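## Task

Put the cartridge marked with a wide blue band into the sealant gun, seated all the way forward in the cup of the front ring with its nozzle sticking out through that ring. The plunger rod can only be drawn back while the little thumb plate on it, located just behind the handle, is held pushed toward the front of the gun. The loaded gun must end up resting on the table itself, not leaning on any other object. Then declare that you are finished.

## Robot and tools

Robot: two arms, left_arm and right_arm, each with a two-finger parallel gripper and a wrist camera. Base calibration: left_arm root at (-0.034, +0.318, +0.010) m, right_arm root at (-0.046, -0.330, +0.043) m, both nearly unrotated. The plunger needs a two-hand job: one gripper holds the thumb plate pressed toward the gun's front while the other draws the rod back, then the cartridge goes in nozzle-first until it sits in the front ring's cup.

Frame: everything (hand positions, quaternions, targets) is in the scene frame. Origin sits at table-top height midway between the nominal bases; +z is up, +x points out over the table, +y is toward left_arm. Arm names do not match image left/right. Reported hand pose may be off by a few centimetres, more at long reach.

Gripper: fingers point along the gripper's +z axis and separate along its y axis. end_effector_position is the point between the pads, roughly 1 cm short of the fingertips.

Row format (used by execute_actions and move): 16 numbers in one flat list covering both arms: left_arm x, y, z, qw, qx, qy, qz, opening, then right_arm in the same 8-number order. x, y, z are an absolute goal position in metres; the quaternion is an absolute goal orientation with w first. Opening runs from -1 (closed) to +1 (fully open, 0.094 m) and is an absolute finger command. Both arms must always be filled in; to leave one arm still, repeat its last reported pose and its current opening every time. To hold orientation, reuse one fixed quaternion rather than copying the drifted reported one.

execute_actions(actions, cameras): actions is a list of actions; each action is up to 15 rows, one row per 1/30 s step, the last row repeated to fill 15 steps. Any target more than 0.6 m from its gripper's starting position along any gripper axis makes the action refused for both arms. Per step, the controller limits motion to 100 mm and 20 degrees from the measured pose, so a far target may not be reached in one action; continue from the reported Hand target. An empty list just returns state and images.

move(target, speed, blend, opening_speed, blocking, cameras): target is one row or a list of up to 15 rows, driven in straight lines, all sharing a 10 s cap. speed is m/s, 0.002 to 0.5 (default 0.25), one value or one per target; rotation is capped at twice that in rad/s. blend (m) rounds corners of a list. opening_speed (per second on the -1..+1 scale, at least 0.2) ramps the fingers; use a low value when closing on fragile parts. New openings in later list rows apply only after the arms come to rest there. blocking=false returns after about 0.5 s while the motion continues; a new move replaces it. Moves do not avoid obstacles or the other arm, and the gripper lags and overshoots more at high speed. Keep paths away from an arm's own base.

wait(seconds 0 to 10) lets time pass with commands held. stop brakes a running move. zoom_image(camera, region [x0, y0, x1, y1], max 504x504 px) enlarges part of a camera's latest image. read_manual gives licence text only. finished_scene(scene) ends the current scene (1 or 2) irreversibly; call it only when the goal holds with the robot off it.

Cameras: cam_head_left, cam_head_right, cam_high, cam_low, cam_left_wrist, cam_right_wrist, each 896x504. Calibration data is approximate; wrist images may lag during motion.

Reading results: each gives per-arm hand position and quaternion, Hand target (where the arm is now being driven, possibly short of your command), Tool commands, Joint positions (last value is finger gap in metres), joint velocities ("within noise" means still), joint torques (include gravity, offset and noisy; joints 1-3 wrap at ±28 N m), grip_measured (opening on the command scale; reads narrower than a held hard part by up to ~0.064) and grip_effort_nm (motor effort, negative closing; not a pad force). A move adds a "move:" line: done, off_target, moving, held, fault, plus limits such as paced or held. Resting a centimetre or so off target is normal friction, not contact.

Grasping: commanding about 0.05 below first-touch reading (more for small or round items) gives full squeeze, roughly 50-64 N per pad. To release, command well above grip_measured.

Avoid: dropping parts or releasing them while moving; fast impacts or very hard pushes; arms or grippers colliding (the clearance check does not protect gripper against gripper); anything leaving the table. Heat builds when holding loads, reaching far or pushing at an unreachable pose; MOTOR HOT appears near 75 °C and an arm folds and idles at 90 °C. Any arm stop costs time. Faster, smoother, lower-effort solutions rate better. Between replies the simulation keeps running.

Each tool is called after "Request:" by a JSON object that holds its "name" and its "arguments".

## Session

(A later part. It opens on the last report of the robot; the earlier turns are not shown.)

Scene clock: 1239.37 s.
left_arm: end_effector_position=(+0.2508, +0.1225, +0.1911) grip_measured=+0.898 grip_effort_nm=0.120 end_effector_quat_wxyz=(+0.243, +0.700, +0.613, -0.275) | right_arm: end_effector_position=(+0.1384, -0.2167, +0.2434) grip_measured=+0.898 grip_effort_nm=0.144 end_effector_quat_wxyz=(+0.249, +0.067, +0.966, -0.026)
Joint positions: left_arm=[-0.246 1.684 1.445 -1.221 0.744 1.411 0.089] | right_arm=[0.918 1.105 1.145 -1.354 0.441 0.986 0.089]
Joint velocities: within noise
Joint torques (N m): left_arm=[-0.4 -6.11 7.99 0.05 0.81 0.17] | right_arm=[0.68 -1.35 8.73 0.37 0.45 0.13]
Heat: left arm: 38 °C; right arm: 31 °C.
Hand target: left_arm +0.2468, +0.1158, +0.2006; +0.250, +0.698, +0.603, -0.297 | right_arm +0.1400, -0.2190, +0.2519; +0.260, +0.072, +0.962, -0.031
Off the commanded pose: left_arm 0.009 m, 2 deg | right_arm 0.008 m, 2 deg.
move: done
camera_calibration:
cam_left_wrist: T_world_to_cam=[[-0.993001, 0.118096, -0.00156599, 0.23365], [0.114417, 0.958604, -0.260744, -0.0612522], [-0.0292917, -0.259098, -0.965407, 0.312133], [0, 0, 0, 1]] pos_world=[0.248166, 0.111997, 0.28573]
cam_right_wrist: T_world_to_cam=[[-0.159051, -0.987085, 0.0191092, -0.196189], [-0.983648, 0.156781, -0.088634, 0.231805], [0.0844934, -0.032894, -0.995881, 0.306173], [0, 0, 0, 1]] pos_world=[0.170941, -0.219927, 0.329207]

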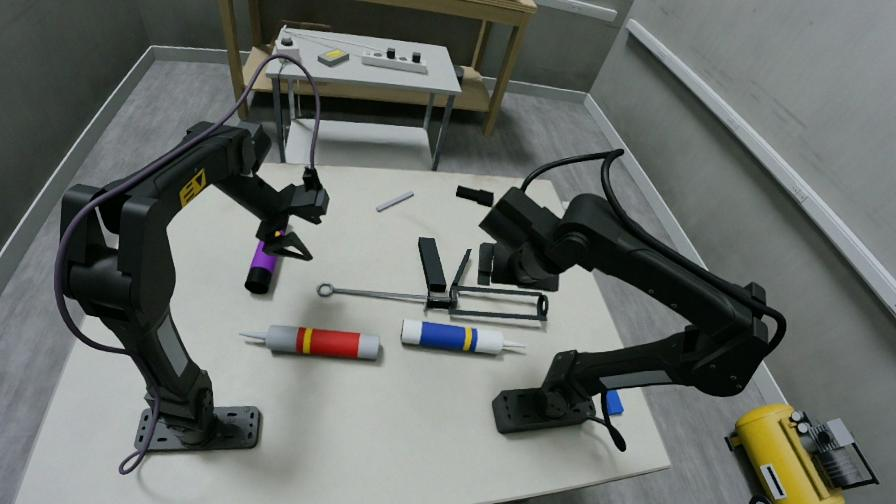

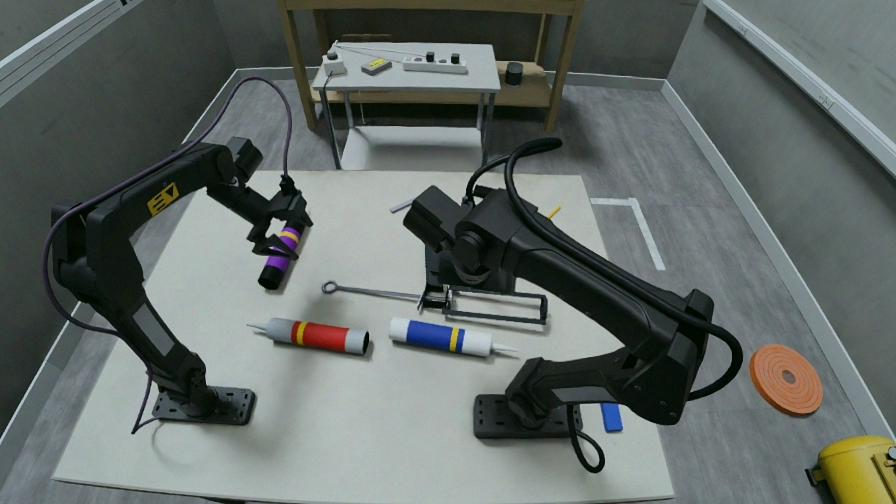

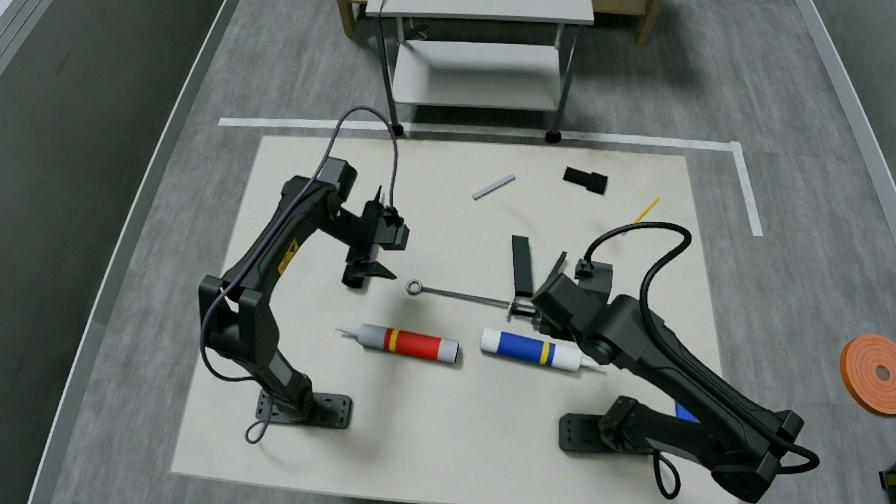

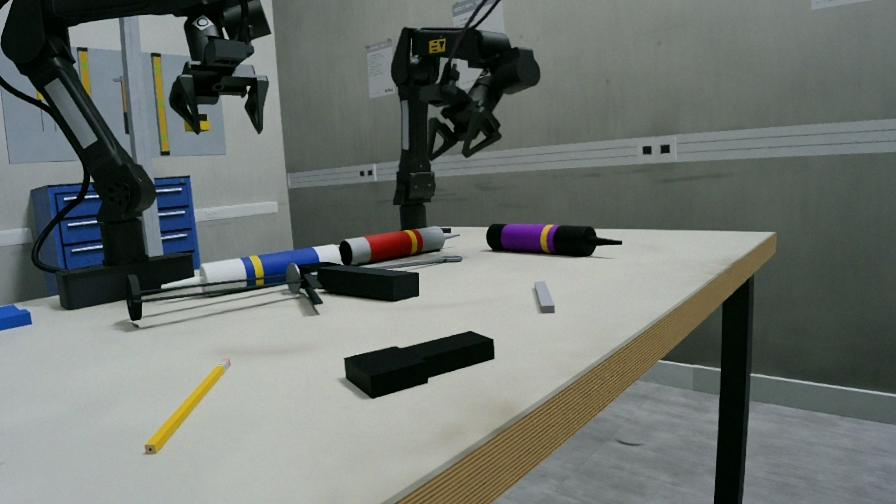

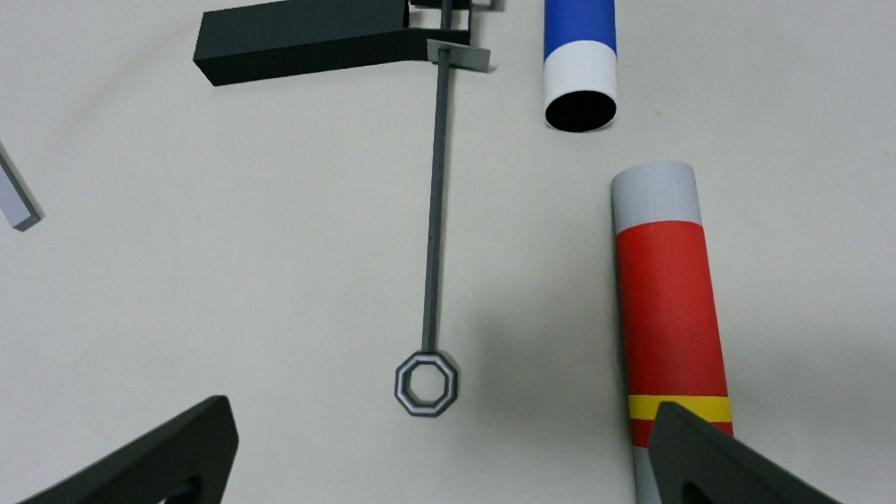

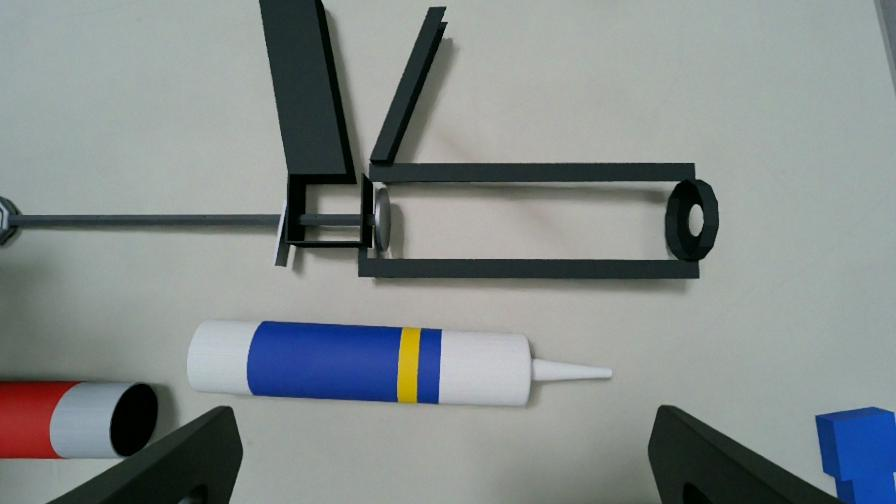

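Request:
{"name": "zoom_image", "arguments": {"camera": "cam_right_wrist", "region": [600, 140, 760, 300]}}

Request:
{"name": "zoom_image", "arguments": {"camera": "cam_right_wrist", "region": [260, 140, 420, 300]}}

Request:
{"name": "zoom_image", "arguments": {"camera": "cam_right_wrist", "region": [170, 290, 370, 430]}}

Request:
{"name": "zoom_image", "arguments": {"camera": "cam_right_wrist", "region": [460, 290, 640, 430]}}

Scaled by 3.150 from the camera's 896x504 image, which has a finer 1280x720 frame.

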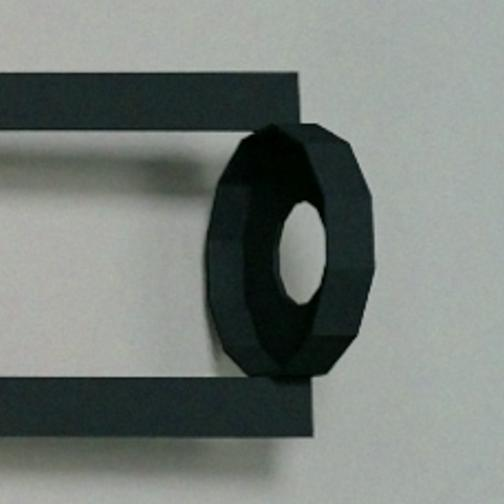

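Scaled by 3.150 from the camera's 896x504 image, which has a finer 1280x720 frame.

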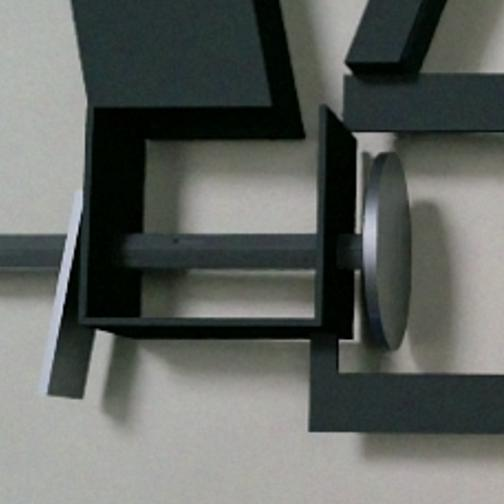

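Scaled by 2.520 from the camera's 896x504 image, which has a finer 1280x720 frame.

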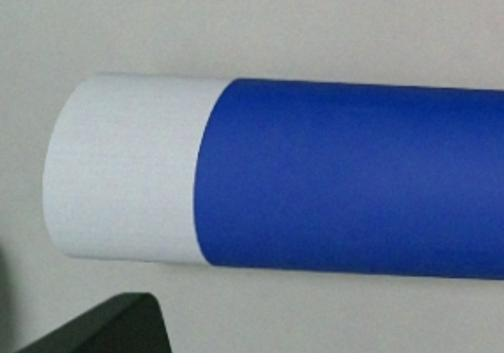

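Scaled by 2.800 from the camera's 896x504 image, which has a finer 1280x720 frame.

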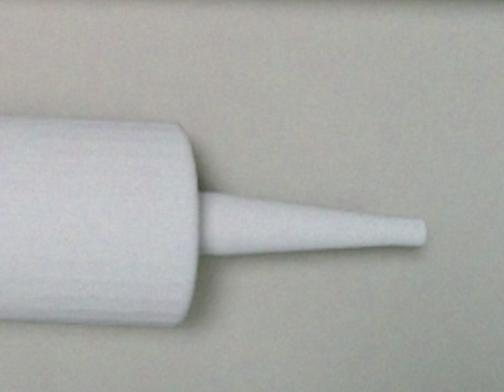

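Request:
{"name": "move", "arguments": {"target": [[0.25, 0.2, 0.25, 0.2514, 0.6973, 0.6067, -0.2889, 0.9, 0.24, -0.47, 0.28, 0.4112, 0.1228, 0.9024, -0.0357, 0.9]], "speed": 0.25, "cameras": ["cam_high", "cam_head_left", "cam_head_right", "cam_low"]}}

Request:
{"name": "zoom_image", "arguments": {"camera": "cam_high", "region": [470, 280, 660, 390]}}

Request:
{"name": "zoom_image", "arguments": {"camera": "cam_head_right", "region": [380, 260, 570, 370]}}

Request:
{"name": "zoom_image", "arguments": {"camera": "cam_head_left", "region": [380, 260, 570, 370]}}

Request:
{"name": "zoom_image", "arguments": {"camera": "cam_low", "region": [100, 220, 350, 340]}}

Scene clock: 1365.60 s.
left_arm: end_effector_position=(+0.2578, +0.2055, +0.2306) grip_measured=+0.898 grip_effort_nm=0.125 end_effector_quat_wxyz=(+0.259, +0.684, +0.632, -0.257) | right_arm: end_effector_position=(+0.2318, -0.4629, +0.2617) grip_measured=+0.898 grip_effort_nm=0.149 end_effector_quat_wxyz=(+0.382, +0.146, +0.912, -0.019)
Joint positions: left_arm=[0.027 1.691 1.614 -1.55 0.746 1.698 0.089] | right_arm=[-0.6 1.067 1.014 -0.775 -0.283 -0.186 0.089]
Joint velocities: within noise
Joint torques (N m): left_arm=[0.2 -9.03 7.24 -0.22 0.72 0.14] | right_arm=[-0.7 -1.73 9.33 1.79 -0.27 -0.18]
Heat: left arm: 33 °C; right arm: 31 °C.
Hand target: left_arm +0.2516, +0.2014, +0.2498; +0.282, +0.685, +0.620, -0.258 | right_arm +0.2403, -0.4683, +0.2781; +0.408, +0.132, +0.903, -0.028
Off the commanded pose: left_arm 0.022 m, 5 deg | right_arm 0.021 m, 5 deg.
joint sent to its limit (left arm) — joint 4 (wrist pitch), lower limit. The joint targets are off in orientation, not in position.
move: off_target (left_arm, right_arm)
Images, in order (width x height): cam_head_left 896x504, cam_head_right 896x504, cam_high 896x504, cam_low 896x504.

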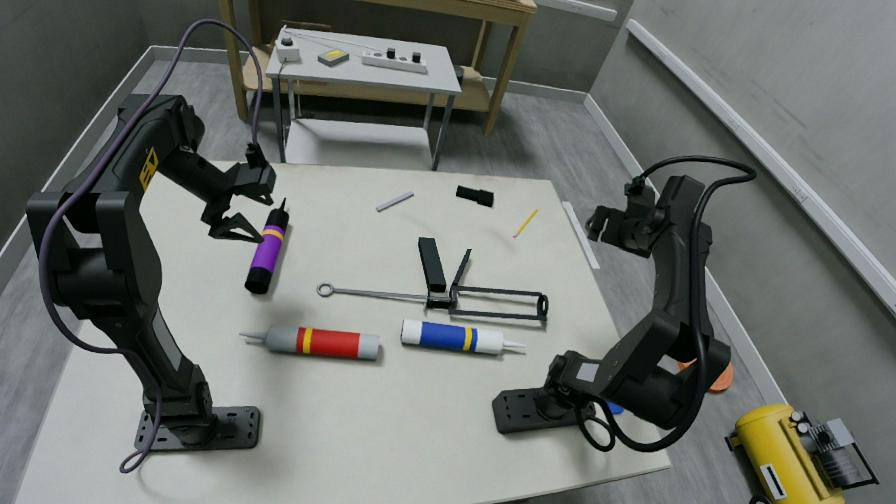

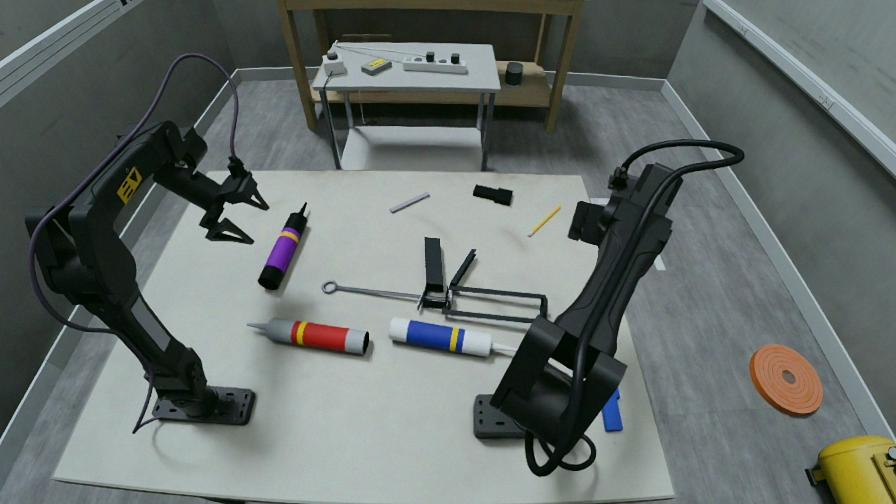

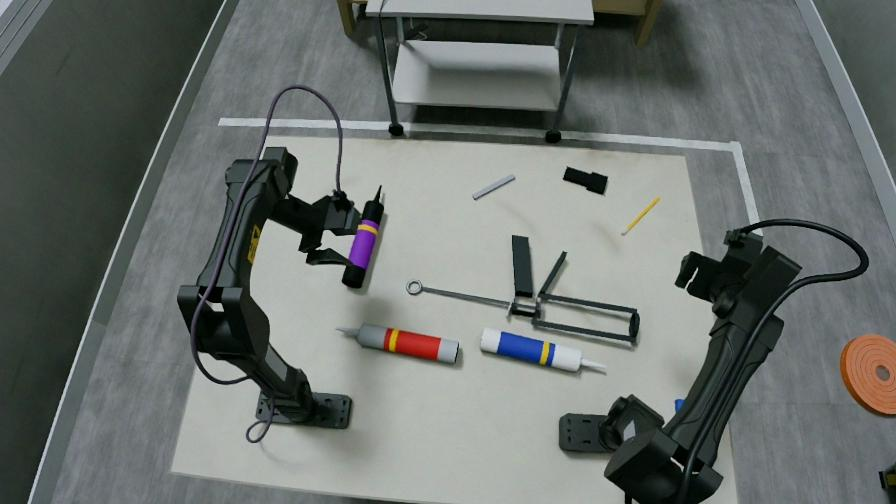

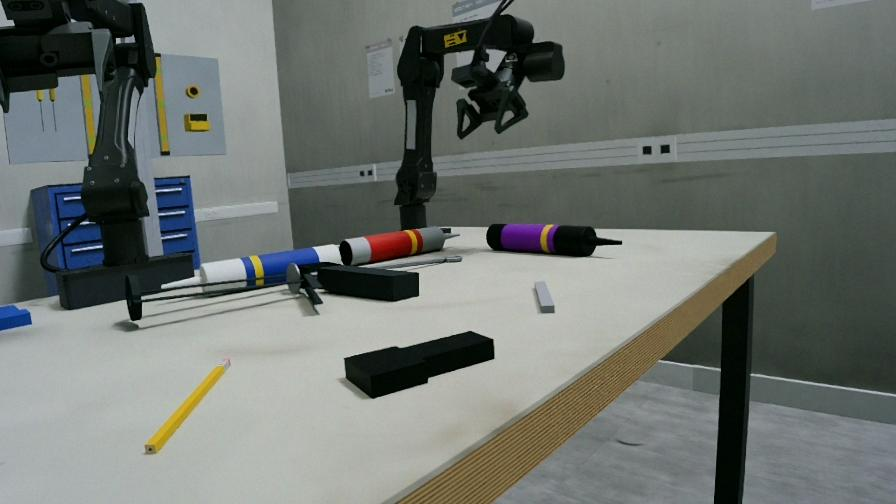

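Scaled by 2.653 from the camera's 896x504 image, which has a finer 1280x720 frame.

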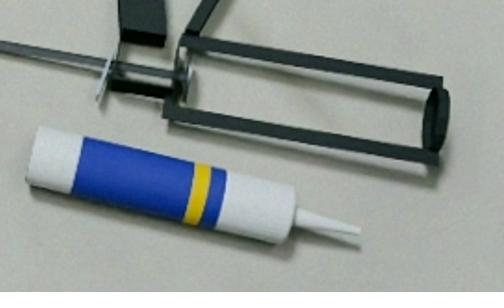

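Scaled by 2.653 from the camera's 896x504 image, which has a finer 1280x720 frame.

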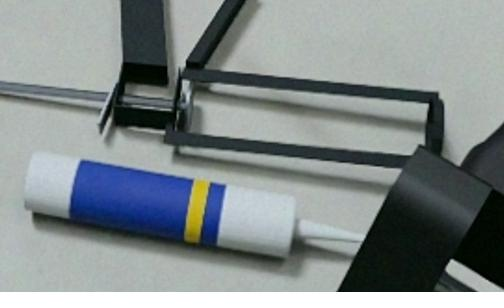

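Scaled by 2.653 from the camera's 896x504 image, which has a finer 1280x720 frame.

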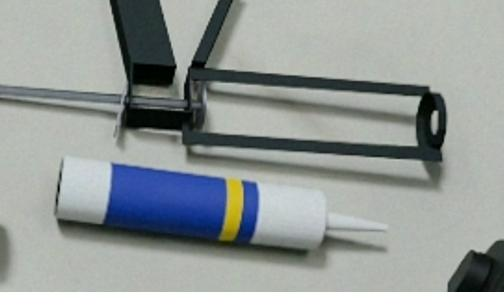

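Scaled by 2.016 from the camera's 896x504 image, which has a finer 1280x720 frame.

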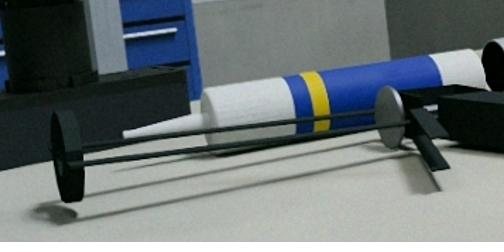

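Request:
{"name": "move", "arguments": {"target": [[0.264, 0.16, 0.12, 0.2514, 0.6973, 0.6067, -0.2889, 0.6, 0.235, -0.20, 0.18, 0.0869, 0.0885, 0.9922, -0.0077, -0.06],[0.264, 0.14, 0.06, 0.2514, 0.6973, 0.6067, -0.2889, 0.4, 0.2358, -0.129, 0.066, 0.0869, 0.0885, 0.9922, -0.0077, -0.06]], "speed": 0.2, "blend": 0.02, "cameras": ["cam_high", "cam_left_wrist", "cam_right_wrist"]}}

Scene clock: 1422.40 s.
left_arm: end_effector_position=(+0.2627, +0.1451, +0.0617) grip_measured=+0.402 grip_effort_nm=-0.100 end_effector_quat_wxyz=(+0.242, +0.707, +0.605, -0.273) | right_arm: end_effector_position=(+0.2313, -0.1325, +0.0695) grip_measured=-0.058 grip_effort_nm=-0.105 end_effector_quat_wxyz=(+0.080, +0.078, +0.994, -0.016)
Joint positions: left_arm=[-0.169 1.854 1.122 -0.808 0.746 1.543 0.066] | right_arm=[0.699 1.822 1.165 -0.821 0.135 0.836 0.044]
Joint velocities: within noise
Joint torques (N m): left_arm=[-0.51 -6.39 4.81 0.42 0.67 -0.17] | right_arm=[0.34 -7.79 5.19 0.57 0.16 0.13]
Heat: left arm: 32 °C; right arm: 32 °C.
Hand target: left_arm +0.2619, +0.1389, +0.0600; +0.250, +0.700, +0.604, -0.288 | right_arm +0.2329, -0.1319, +0.0670; +0.087, +0.084, +0.993, -0.017
Off the commanded pose: left_arm 0.005 m, 2 deg | right_arm 0.007 m, 2 deg.
move: done
camera_calibration:
cam_left_wrist: T_world_to_cam=[[-0.990372, 0.138054, -0.0101768, 0.239512], [0.136035, 0.956999, -0.256219, -0.123751], [-0.025633, -0.255137, -0.966565, 0.191916], [0, 0, 0, 1]] pos_world=[0.25896, 0.134329, 0.156229]
cam_right_wrist: T_world_to_cam=[[-0.17187, -0.984718, 0.028128, -0.0922575], [-0.952176, 0.173377, 0.251598, 0.265824], [-0.252629, 0.0164594, -0.967423, 0.210493], [0, 0, 0, 1]] pos_world=[0.290431, -0.1404, 0.13935]
Images, in order (width x height): cam_high 896x504, cam_left_wrist 896x504, cam_right_wrist 896x504.

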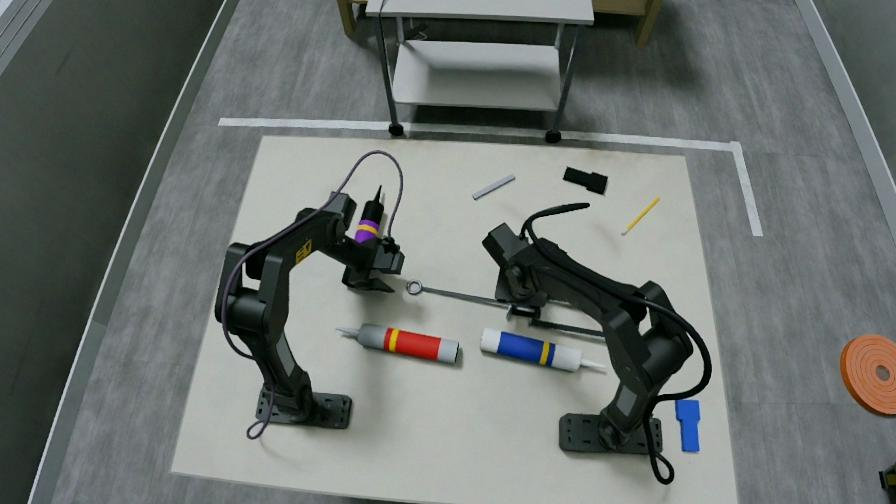

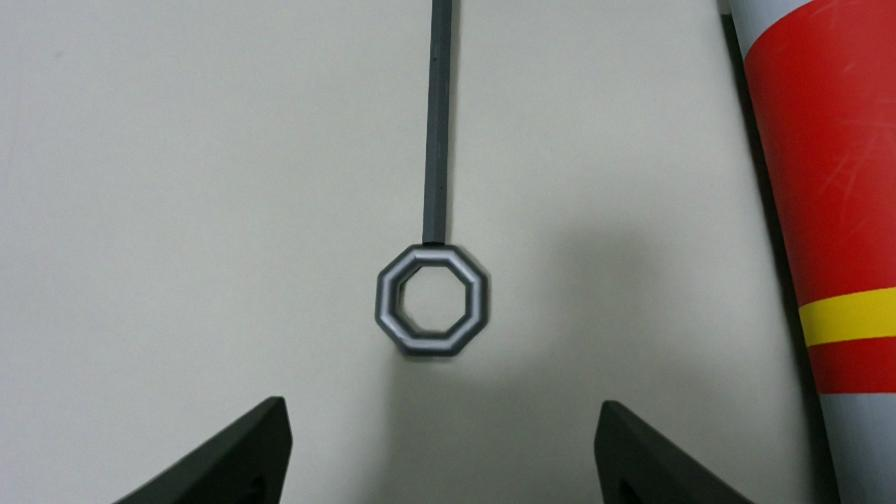

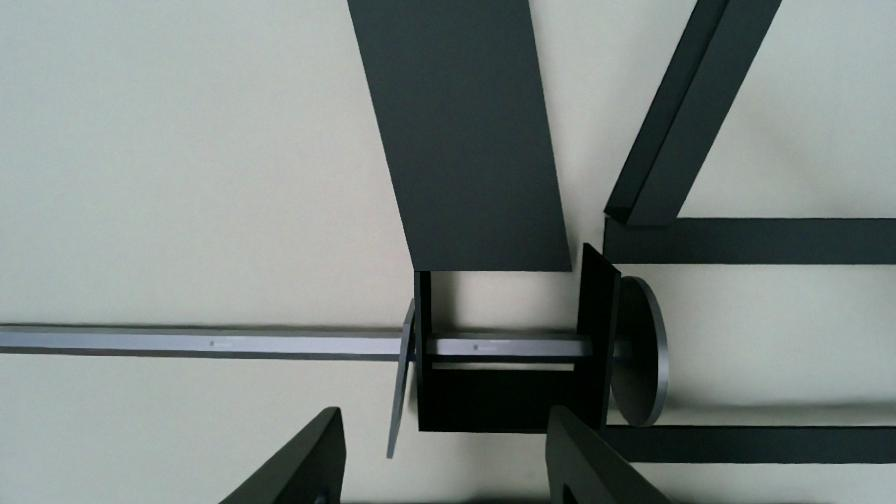

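Request:
{"name": "move", "arguments": {"target": [[0.264, 0.11, 0.035, 0.2514, 0.6973, 0.6067, -0.2889, 0.4, 0.238, -0.122, 0.045, 0.0869, 0.0885, 0.9922, -0.0077, -0.06]], "speed": 0.1, "cameras": ["cam_left_wrist", "cam_right_wrist"]}}

Scene clock: 1438.10 s.
left_arm: end_effector_position=(+0.2654, +0.1164, +0.0374) grip_measured=+0.402 grip_effort_nm=-0.095 end_effector_quat_wxyz=(+0.244, +0.703, +0.609, -0.275) | right_arm: end_effector_position=(+0.2401, -0.1253, +0.0504) grip_measured=-0.058 grip_effort_nm=-0.100 end_effector_quat_wxyz=(+0.087, +0.086, +0.992, -0.009)
Joint positions: left_arm=[-0.252 1.911 1.082 -0.627 0.746 1.414 0.066] | right_arm=[0.699 1.877 1.152 -0.732 0.135 0.851 0.044]
Joint velocities: within noise
Joint torques (N m): left_arm=[-0.27 -6.72 4.44 0.6 0.65 -0.15] | right_arm=[0.87 -7.73 4.9 0.61 0.05 0.13]
Heat: left arm: 32 °C; right arm: 31 °C.
Hand target: left_arm +0.2640, +0.1118, +0.0343; +0.250, +0.696, +0.609, -0.289 | right_arm +0.2378, -0.1222, +0.0452; +0.087, +0.088, +0.992, -0.008
Off the commanded pose: left_arm 0.007 m, 2 deg | right_arm 0.007 m, 0 deg.
move: done
camera_calibration:
cam_left_wrist: T_world_to_cam=[[-0.991936, 0.126572, -0.00650912, 0.247526], [0.123828, 0.956929, -0.26259, -0.0994291], [-0.0270077, -0.261278, -0.964886, 0.162231], [0, 0, 0, 1]] pos_world=[0.262224, 0.106204, 0.132037]
cam_right_wrist: T_world_to_cam=[[-0.18705, -0.982296, 0.0103473, -0.0782999], [-0.953405, 0.184066, 0.239035, 0.28002], [-0.236708, 0.0348464, -0.970956, 0.192701], [0, 0, 0, 1]] pos_world=[0.297941, -0.135171, 0.12098]
Images, in order (width x height): cam_left_wrist 896x504, cam_right_wrist 896x504.

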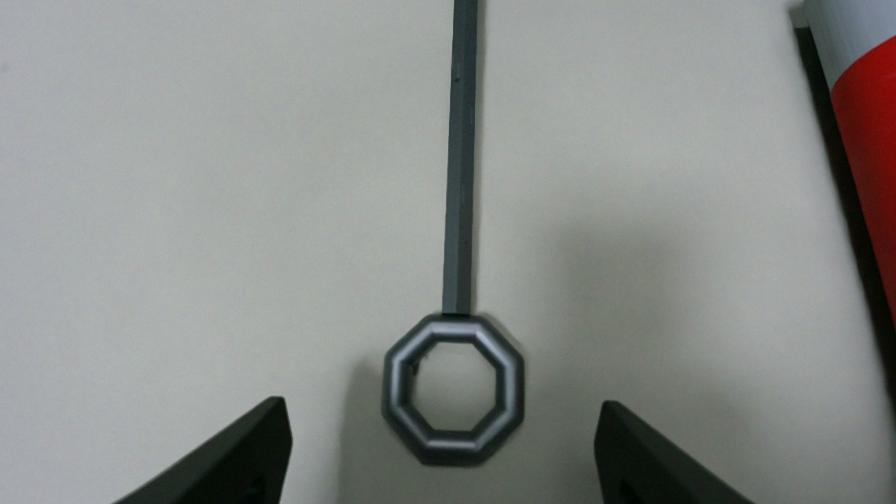

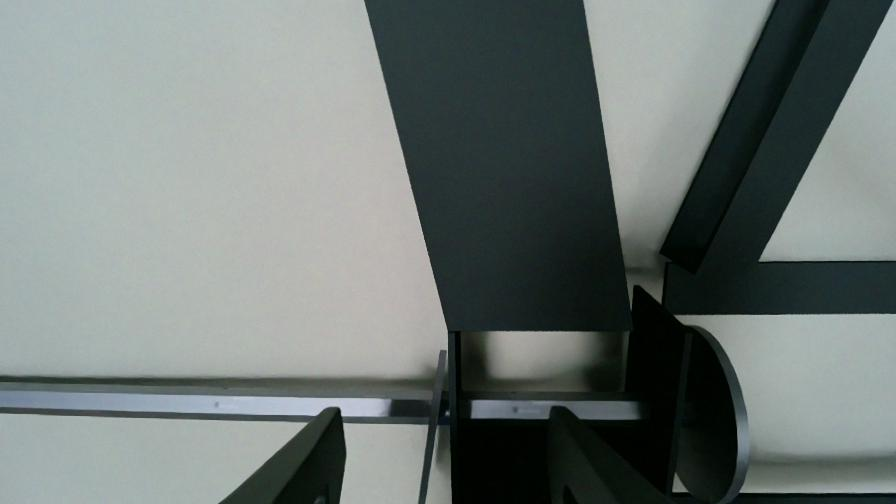

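Request:
{"name": "move", "arguments": {"target": [[0.260, 0.110, 0.015, 0.2514, 0.6973, 0.6067, -0.2889, 0.4, 0.234, -0.122, 0.030, 0.0869, 0.0885, 0.9922, -0.0077, -0.06],[0.260, 0.110, 0.015, 0.2514, 0.6973, 0.6067, -0.2889, -0.3, 0.234, -0.122, 0.030, 0.0869, 0.0885, 0.9922, -0.0077, -0.94]], "speed": 0.06, "opening_speed": 0.6, "cameras": ["cam_left_wrist", "cam_right_wrist"]}}

Scene clock: 1454.70 s.
left_arm: end_effector_position=(+0.2636, +0.1174, +0.0188) grip_measured=-0.298 grip_effort_nm=-0.095 end_effector_quat_wxyz=(+0.247, +0.702, +0.609, -0.273) | right_arm: end_effector_position=(+0.2362, -0.1243, +0.0361) grip_measured=-0.914 grip_effort_nm=-0.989 end_effector_quat_wxyz=(+0.088, +0.085, +0.992, -0.008)
Joint positions: left_arm=[-0.25 1.942 1.034 -0.539 0.746 1.411 0.033] | right_arm=[0.708 1.895 1.112 -0.673 0.135 0.859 0.004]
Joint velocities: within noise
Joint torques (N m): left_arm=[-0.54 -6.56 4.42 0.56 0.65 -0.15] | right_arm=[0.7 -7.58 4.71 0.61 0.05 0.12]
Heat: left arm: 32 °C; right arm: 30 °C.
Hand target: left_arm +0.2610, +0.1115, +0.0158; +0.252, +0.696, +0.607, -0.288 | right_arm +0.2341, -0.1225, +0.0303; +0.087, +0.089, +0.992, -0.008
Off the commanded pose: left_arm 0.009 m, 2 deg | right_arm 0.007 m, 0 deg.
move: done
camera_calibration:
cam_left_wrist: T_world_to_cam=[[-0.992338, 0.122809, -0.0135379, 0.246191], [0.122016, 0.956855, -0.263707, -0.104532], [-0.0194319, -0.263339, -0.964508, 0.142771], [0, 0, 0, 1]] pos_world=[0.259834, 0.107384, 0.113471]
cam_right_wrist: T_world_to_cam=[[-0.185429, -0.982616, 0.00900416, -0.0783238], [-0.953766, 0.182175, 0.239045, 0.279398], [-0.23653, 0.0357379, -0.970967, 0.177923], [0, 0, 0, 1]] pos_world=[0.294041, -0.13422, 0.106674]
Images, in order (width x height): cam_left_wrist 896x504, cam_right_wrist 896x504.

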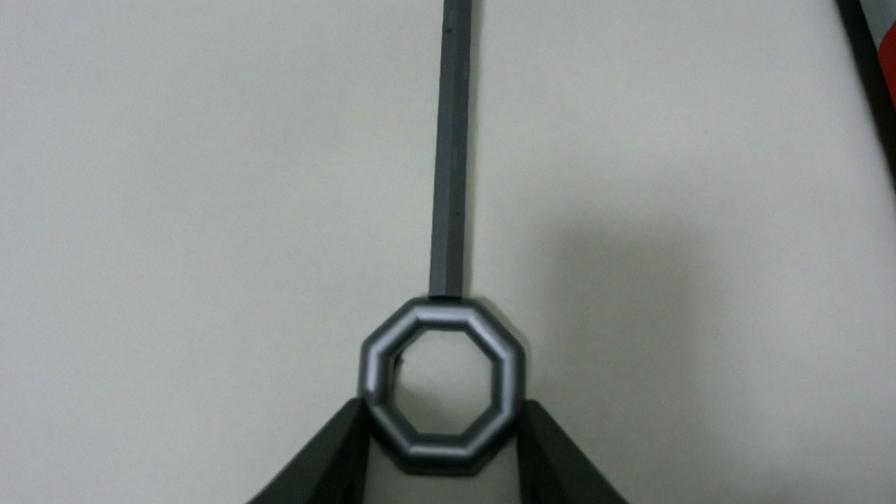

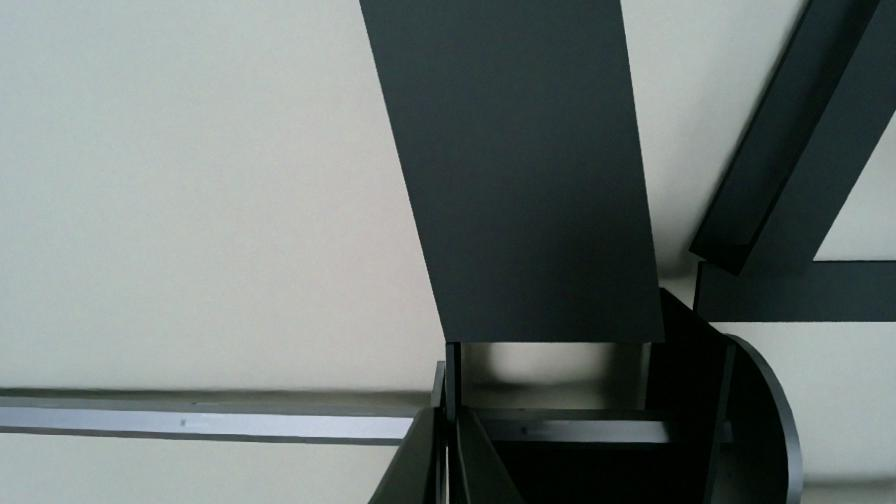

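Request:
{"name": "move", "arguments": {"target": [[0.260, 0.110, 0.015, 0.2514, 0.6973, 0.6067, -0.2889, 0.1, 0.234, -0.122, 0.030, 0.0869, 0.0885, 0.9922, -0.0077, -0.94],[0.2588, 0.102, 0.014, 0.2514, 0.6973, 0.6067, -0.2889, 0.1, 0.234, -0.122, 0.030, 0.0869, 0.0885, 0.9922, -0.0077, -0.94],[0.2588, 0.102, 0.014, 0.2514, 0.6973, 0.6067, -0.2889, -0.3, 0.234, -0.122, 0.030, 0.0869, 0.0885, 0.9922, -0.0077, -0.94]], "speed": 0.06, "opening_speed": 0.8, "cameras": ["cam_left_wrist"]}}

Scene clock: 1468.90 s.
left_arm: end_effector_position=(+0.2626, +0.1037, +0.0203) grip_measured=-0.265 grip_effort_nm=-1.023 end_effector_quat_wxyz=(+0.252, +0.706, +0.602, -0.274) | right_arm: end_effector_position=(+0.2362, -0.1243, +0.0361) grip_measured=-0.916 grip_effort_nm=-1.009 end_effector_quat_wxyz=(+0.088, +0.085, +0.992, -0.008)
Joint positions: left_arm=[-0.289 1.942 1.034 -0.503 0.749 1.376 0.035] | right_arm=[0.708 1.895 1.112 -0.673 0.135 0.859 0.004]
Joint velocities: within noise
Joint torques (N m): left_arm=[-0.5 -6.27 4.07 0.58 0.62 -0.13] | right_arm=[0.76 -7.56 4.7 0.62 0.06 0.13]
Heat: left arm: 33 °C; right arm: 30 °C.
Hand target: left_arm +0.2573, +0.1000, +0.0143; +0.250, +0.699, +0.604, -0.290 | right_arm +0.2339, -0.1222, +0.0301; +0.087, +0.088, +0.992, -0.008
Off the commanded pose: left_arm 0.007 m, 2 deg | right_arm 0.007 m, 0 deg.
move: done
camera_calibration:
cam_left_wrist: T_world_to_cam=[[-0.990431, 0.135672, -0.0252885, 0.245252], [0.137415, 0.952494, -0.271796, -0.0943095], [-0.0127878, -0.27267, -0.962023, 0.139666], [0, 0, 0, 1]] pos_world=[0.25765, 0.0946382, 0.114931]
Images, in order (width x height): cam_left_wrist 896x504.

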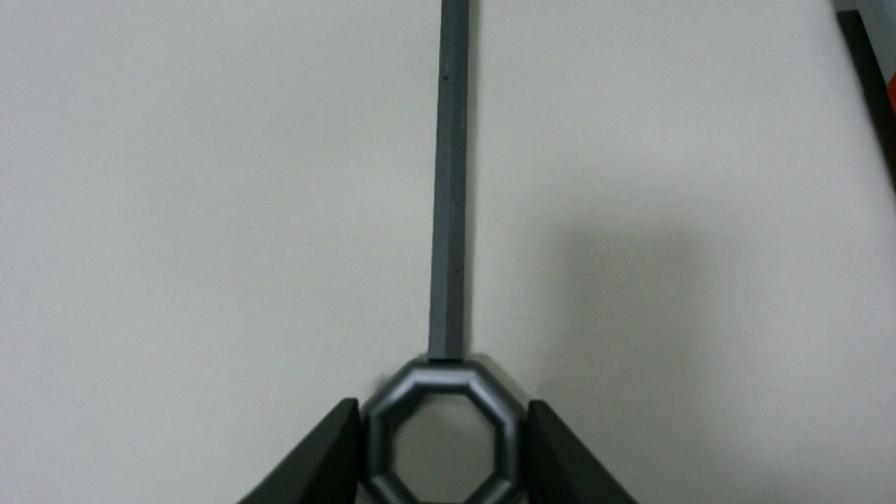

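Request:
{"name": "move", "arguments": {"target": [[0.262, 0.138, 0.020, 0.2514, 0.6973, 0.6067, -0.2889, -0.3, 0.233, -0.134, 0.030, 0.0869, 0.0885, 0.9922, -0.0077, -0.94]], "speed": 0.04, "cameras": ["cam_left_wrist", "cam_right_wrist"]}}

Scene clock: 1482.07 s.
left_arm: end_effector_position=(+0.2666, +0.1379, +0.0214) grip_measured=-0.301 grip_effort_nm=0.051 end_effector_quat_wxyz=(+0.261, +0.697, +0.607, -0.278) | right_arm: end_effector_position=(+0.2371, -0.1204, +0.0360) grip_measured=-0.922 grip_effort_nm=-1.009 end_effector_quat_wxyz=(+0.095, +0.085, +0.992, +0.007)
Joint positions: left_arm=[-0.175 1.942 1.031 -0.585 0.78 1.5 0.033] | right_arm=[0.71 1.882 1.089 -0.632 0.124 0.859 0.004]
Joint velocities: within noise
Joint torques (N m): left_arm=[0.29 -6.91 5.5 -0.01 0.43 0.16] | right_arm=[-1.11 -8.7 3.44 0.39 0.11 -0.12]
Heat: left arm: 33 °C; right arm: 30 °C.
Hand target: left_arm +0.2626, +0.1391, +0.0203; +0.252, +0.695, +0.608, -0.289 | right_arm +0.2321, -0.1317, +0.0308; +0.087, +0.086, +0.992, -0.006
Off the commanded pose: left_arm 0.005 m, 2 deg | right_arm 0.015 m, 2 deg.
move: off_target (right_arm)
camera_calibration:
cam_left_wrist: T_world_to_cam=[[-0.993149, 0.114516, -0.0232776, 0.248259], [0.116321, 0.949694, -0.290776, -0.120774], [-0.011192, -0.291492, -0.956508, 0.152224], [0, 0, 0, 1]] pos_world=[0.262311, 0.13064, 0.116264]
cam_right_wrist: T_world_to_cam=[[-0.182432, -0.982958, -0.0226176, -0.0738509], [-0.958456, 0.17266, 0.227046, 0.280006], [-0.219271, 0.0630984, -0.973621, 0.177244], [0, 0, 0, 1]] pos_world=[0.293765, -0.132122, 0.107324]
Images, in order (width x height): cam_left_wrist 896x504, cam_right_wrist 896x504.

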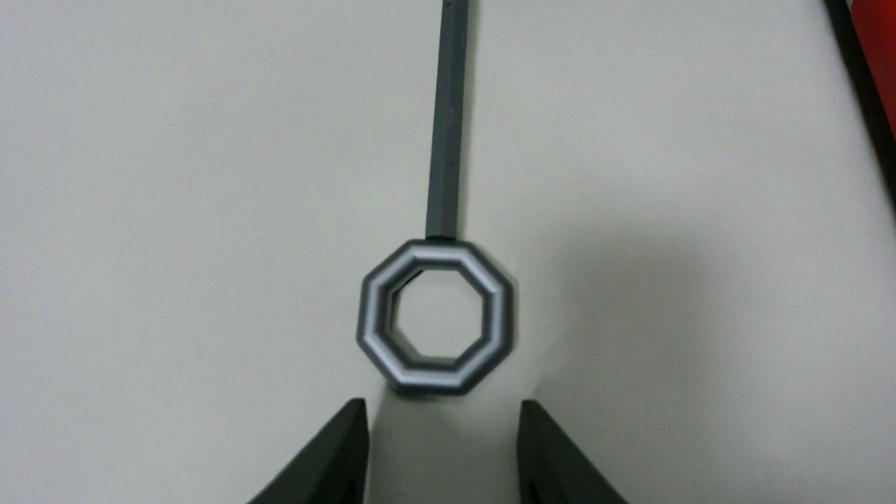

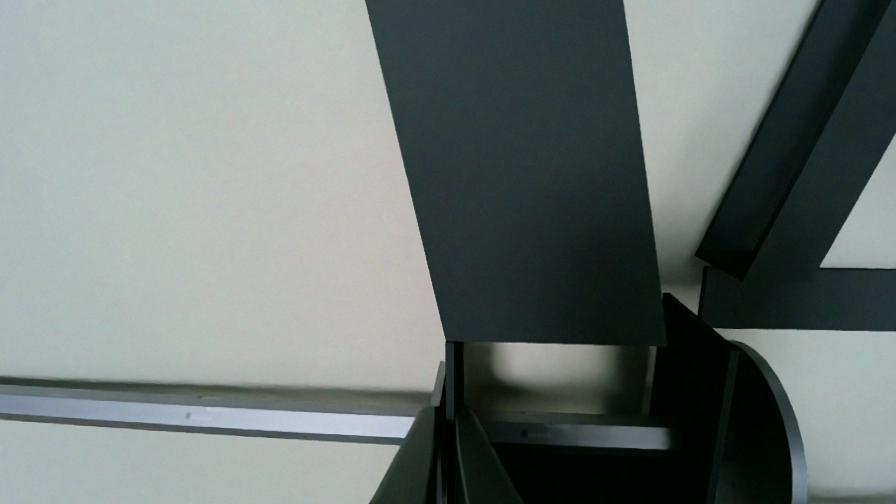

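Request:
{"name": "move", "arguments": {"target": [[0.262, 0.125, 0.020, 0.2514, 0.6973, 0.6067, -0.2889, 0.2, 0.228, -0.121, 0.033, 0.0869, 0.0885, 0.9922, -0.0077, -0.4],[0.262, 0.109, 0.009, 0.2514, 0.6973, 0.6067, -0.2889, 0.2, 0.227, -0.121, 0.030, 0.0869, 0.0885, 0.9922, -0.0077, -0.4]], "speed": 0.06, "opening_speed": 0.8, "cameras": ["cam_left_wrist", "cam_right_wrist"]}}

Scene clock: 1550.93 s.
left_arm: end_effector_position=(+0.2600, +0.1092, +0.0158) grip_measured=+0.198 grip_effort_nm=0.120 end_effector_quat_wxyz=(+0.252, +0.702, +0.601, -0.288) | right_arm: end_effector_position=(+0.2318, -0.1182, +0.0348) grip_measured=-0.402 grip_effort_nm=0.149 end_effector_quat_wxyz=(+0.090, +0.086, +0.992, +0.005)
Joint positions: left_arm=[-0.264 1.963 1.031 -0.518 0.778 1.409 0.056] | right_arm=[0.723 1.883 1.087 -0.641 0.122 0.876 0.028]
Joint velocities: within noise
Joint torques (N m): left_arm=[-0.57 -6.43 4.55 0.62 0.33 -0.16] | right_arm=[0.84 -7.56 4.96 0.33 0.19 0.13]
Heat: left arm: 33 °C; right arm: 32 °C.
Hand target: left_arm +0.2607, +0.1077, +0.0086; +0.250, +0.699, +0.604, -0.289 | right_arm +0.2265, -0.1218, +0.0295; +0.086, +0.088, +0.992, -0.009
Off the commanded pose: left_arm 0.007 m, 1 deg | right_arm 0.007 m, 1 deg.
move: done
camera_calibration:
cam_left_wrist: T_world_to_cam=[[-0.990275, 0.139021, -0.005341, 0.241122], [0.134442, 0.946364, -0.293803, -0.0986878], [-0.0357903, -0.291664, -0.955851, 0.144801], [0, 0, 0, 1]] pos_world=[0.257228, 0.102107, 0.110701]
cam_right_wrist: T_world_to_cam=[[-0.185155, -0.98256, -0.017133, -0.07229], [-0.95563, 0.175961, 0.236238, 0.274177], [-0.229103, 0.0601134, -0.971544, 0.17658], [0, 0, 0, 1]] pos_world=[0.289082, -0.129889, 0.105546]
Images, in order (width x height): cam_left_wrist 896x504, cam_right_wrist 896x504.

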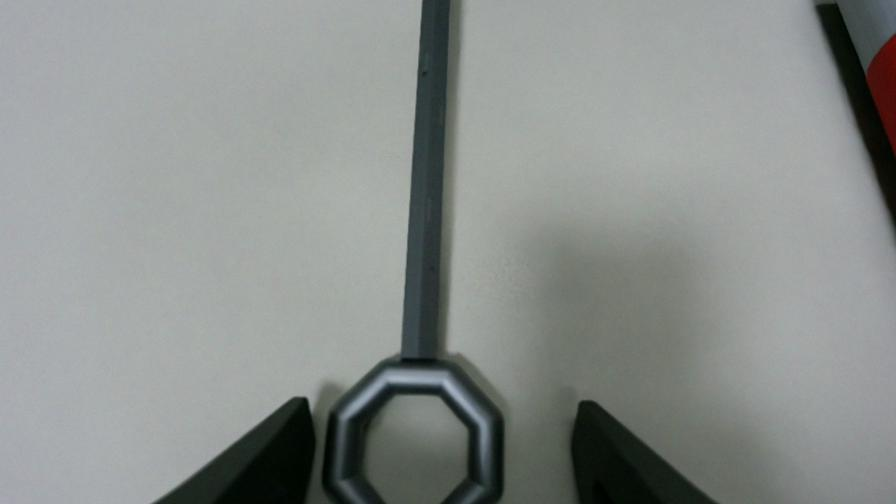

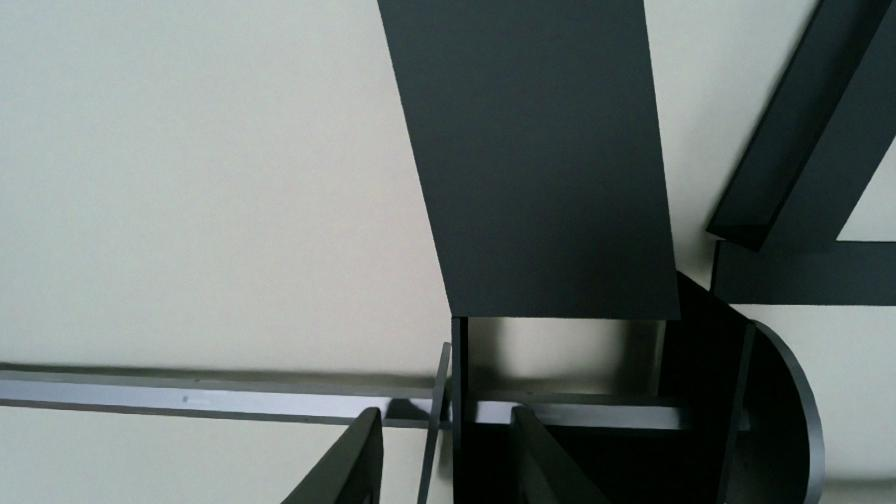

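Request:
{"name": "move", "arguments": {"target": [[0.2685, 0.115, 0.009, 0.2514, 0.6973, 0.6067, -0.2889, 0.2, 0.227, -0.121, 0.030, 0.0869, 0.0885, 0.9922, -0.0077, -0.94],[0.2685, 0.115, 0.009, 0.2514, 0.6973, 0.6067, -0.2889, -0.32, 0.227, -0.121, 0.030, 0.0869, 0.0885, 0.9922, -0.0077, -0.94]], "speed": 0.06, "opening_speed": 0.8, "cameras": ["cam_left_wrist", "cam_right_wrist"]}}

Request:
{"name": "zoom_image", "arguments": {"camera": "cam_right_wrist", "region": [360, 300, 560, 504]}}

Scene clock: 1567.60 s.
left_arm: end_effector_position=(+0.2644, +0.1127, +0.0152) grip_measured=-0.235 grip_effort_nm=-1.018 end_effector_quat_wxyz=(+0.258, +0.697, +0.603, -0.291) | right_arm: end_effector_position=(+0.2314, -0.1189, +0.0347) grip_measured=-0.912 grip_effort_nm=-1.004 end_effector_quat_wxyz=(+0.090, +0.086, +0.992, +0.003)
Joint positions: left_arm=[-0.246 1.974 1.036 -0.513 0.792 1.417 0.036] | right_arm=[0.723 1.883 1.087 -0.644 0.124 0.876 0.004]
Joint velocities: within noise
Joint torques (N m): left_arm=[0.61 -6.05 6.26 0.25 0.3 0.06] | right_arm=[0.66 -7.64 5.03 0.37 0.16 0.12]
Heat: left arm: 32 °C; right arm: 32 °C.
Hand target: left_arm +0.2684, +0.1155, +0.0092; +0.252, +0.696, +0.607, -0.289 | right_arm +0.2274, -0.1215, +0.0302; +0.087, +0.089, +0.992, -0.008
Off the commanded pose: left_arm 0.008 m, 1 deg | right_arm 0.007 m, 1 deg.
move: done; target 2's new opening was sent with left_arm's hand 0.011 m and 1 deg from that target
camera_calibration:
cam_left_wrist: T_world_to_cam=[[-0.991788, 0.127669, -0.00759119, 0.246754], [0.123832, 0.943745, -0.306614, -0.0994671], [-0.0319809, -0.305036, -0.951804, 0.145847], [0, 0, 0, 1]] pos_world=[0.261709, 0.106857, 0.110193]
cam_right_wrist: T_world_to_cam=[[-0.185374, -0.982571, -0.0137872, -0.0731182], [-0.955279, 0.1769, 0.236956, 0.273942], [-0.230387, 0.0570962, -0.971423, 0.176401], [0, 0, 0, 1]] pos_world=[0.288777, -0.130376, 0.10544]
Images, in order (width x height): cam_left_wrist 896x504, cam_right_wrist 896x504.

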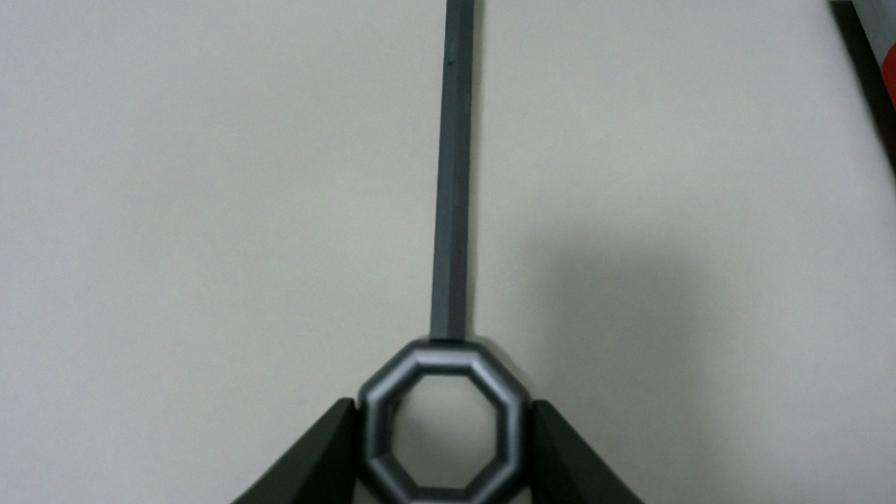

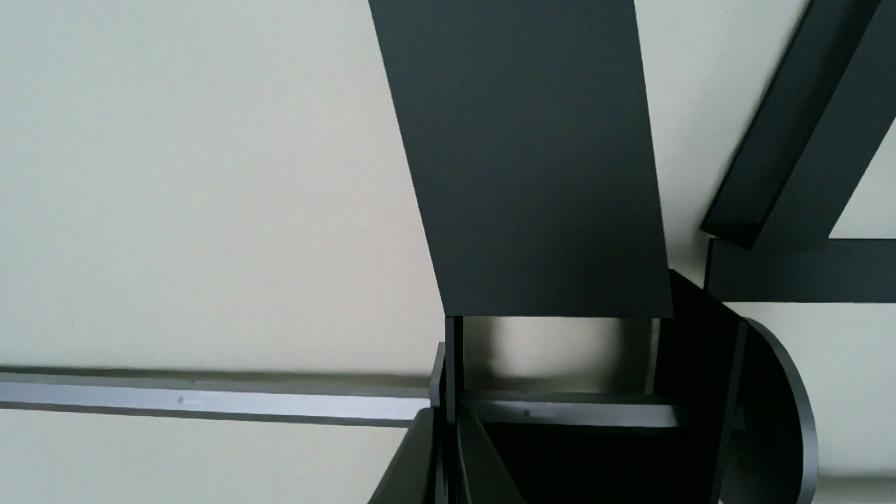

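Scaled by 2.471 from the camera's 896x504 image, which has a finer 1280x720 frame.

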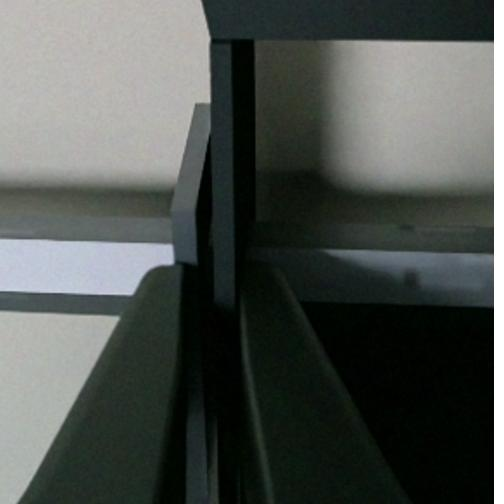

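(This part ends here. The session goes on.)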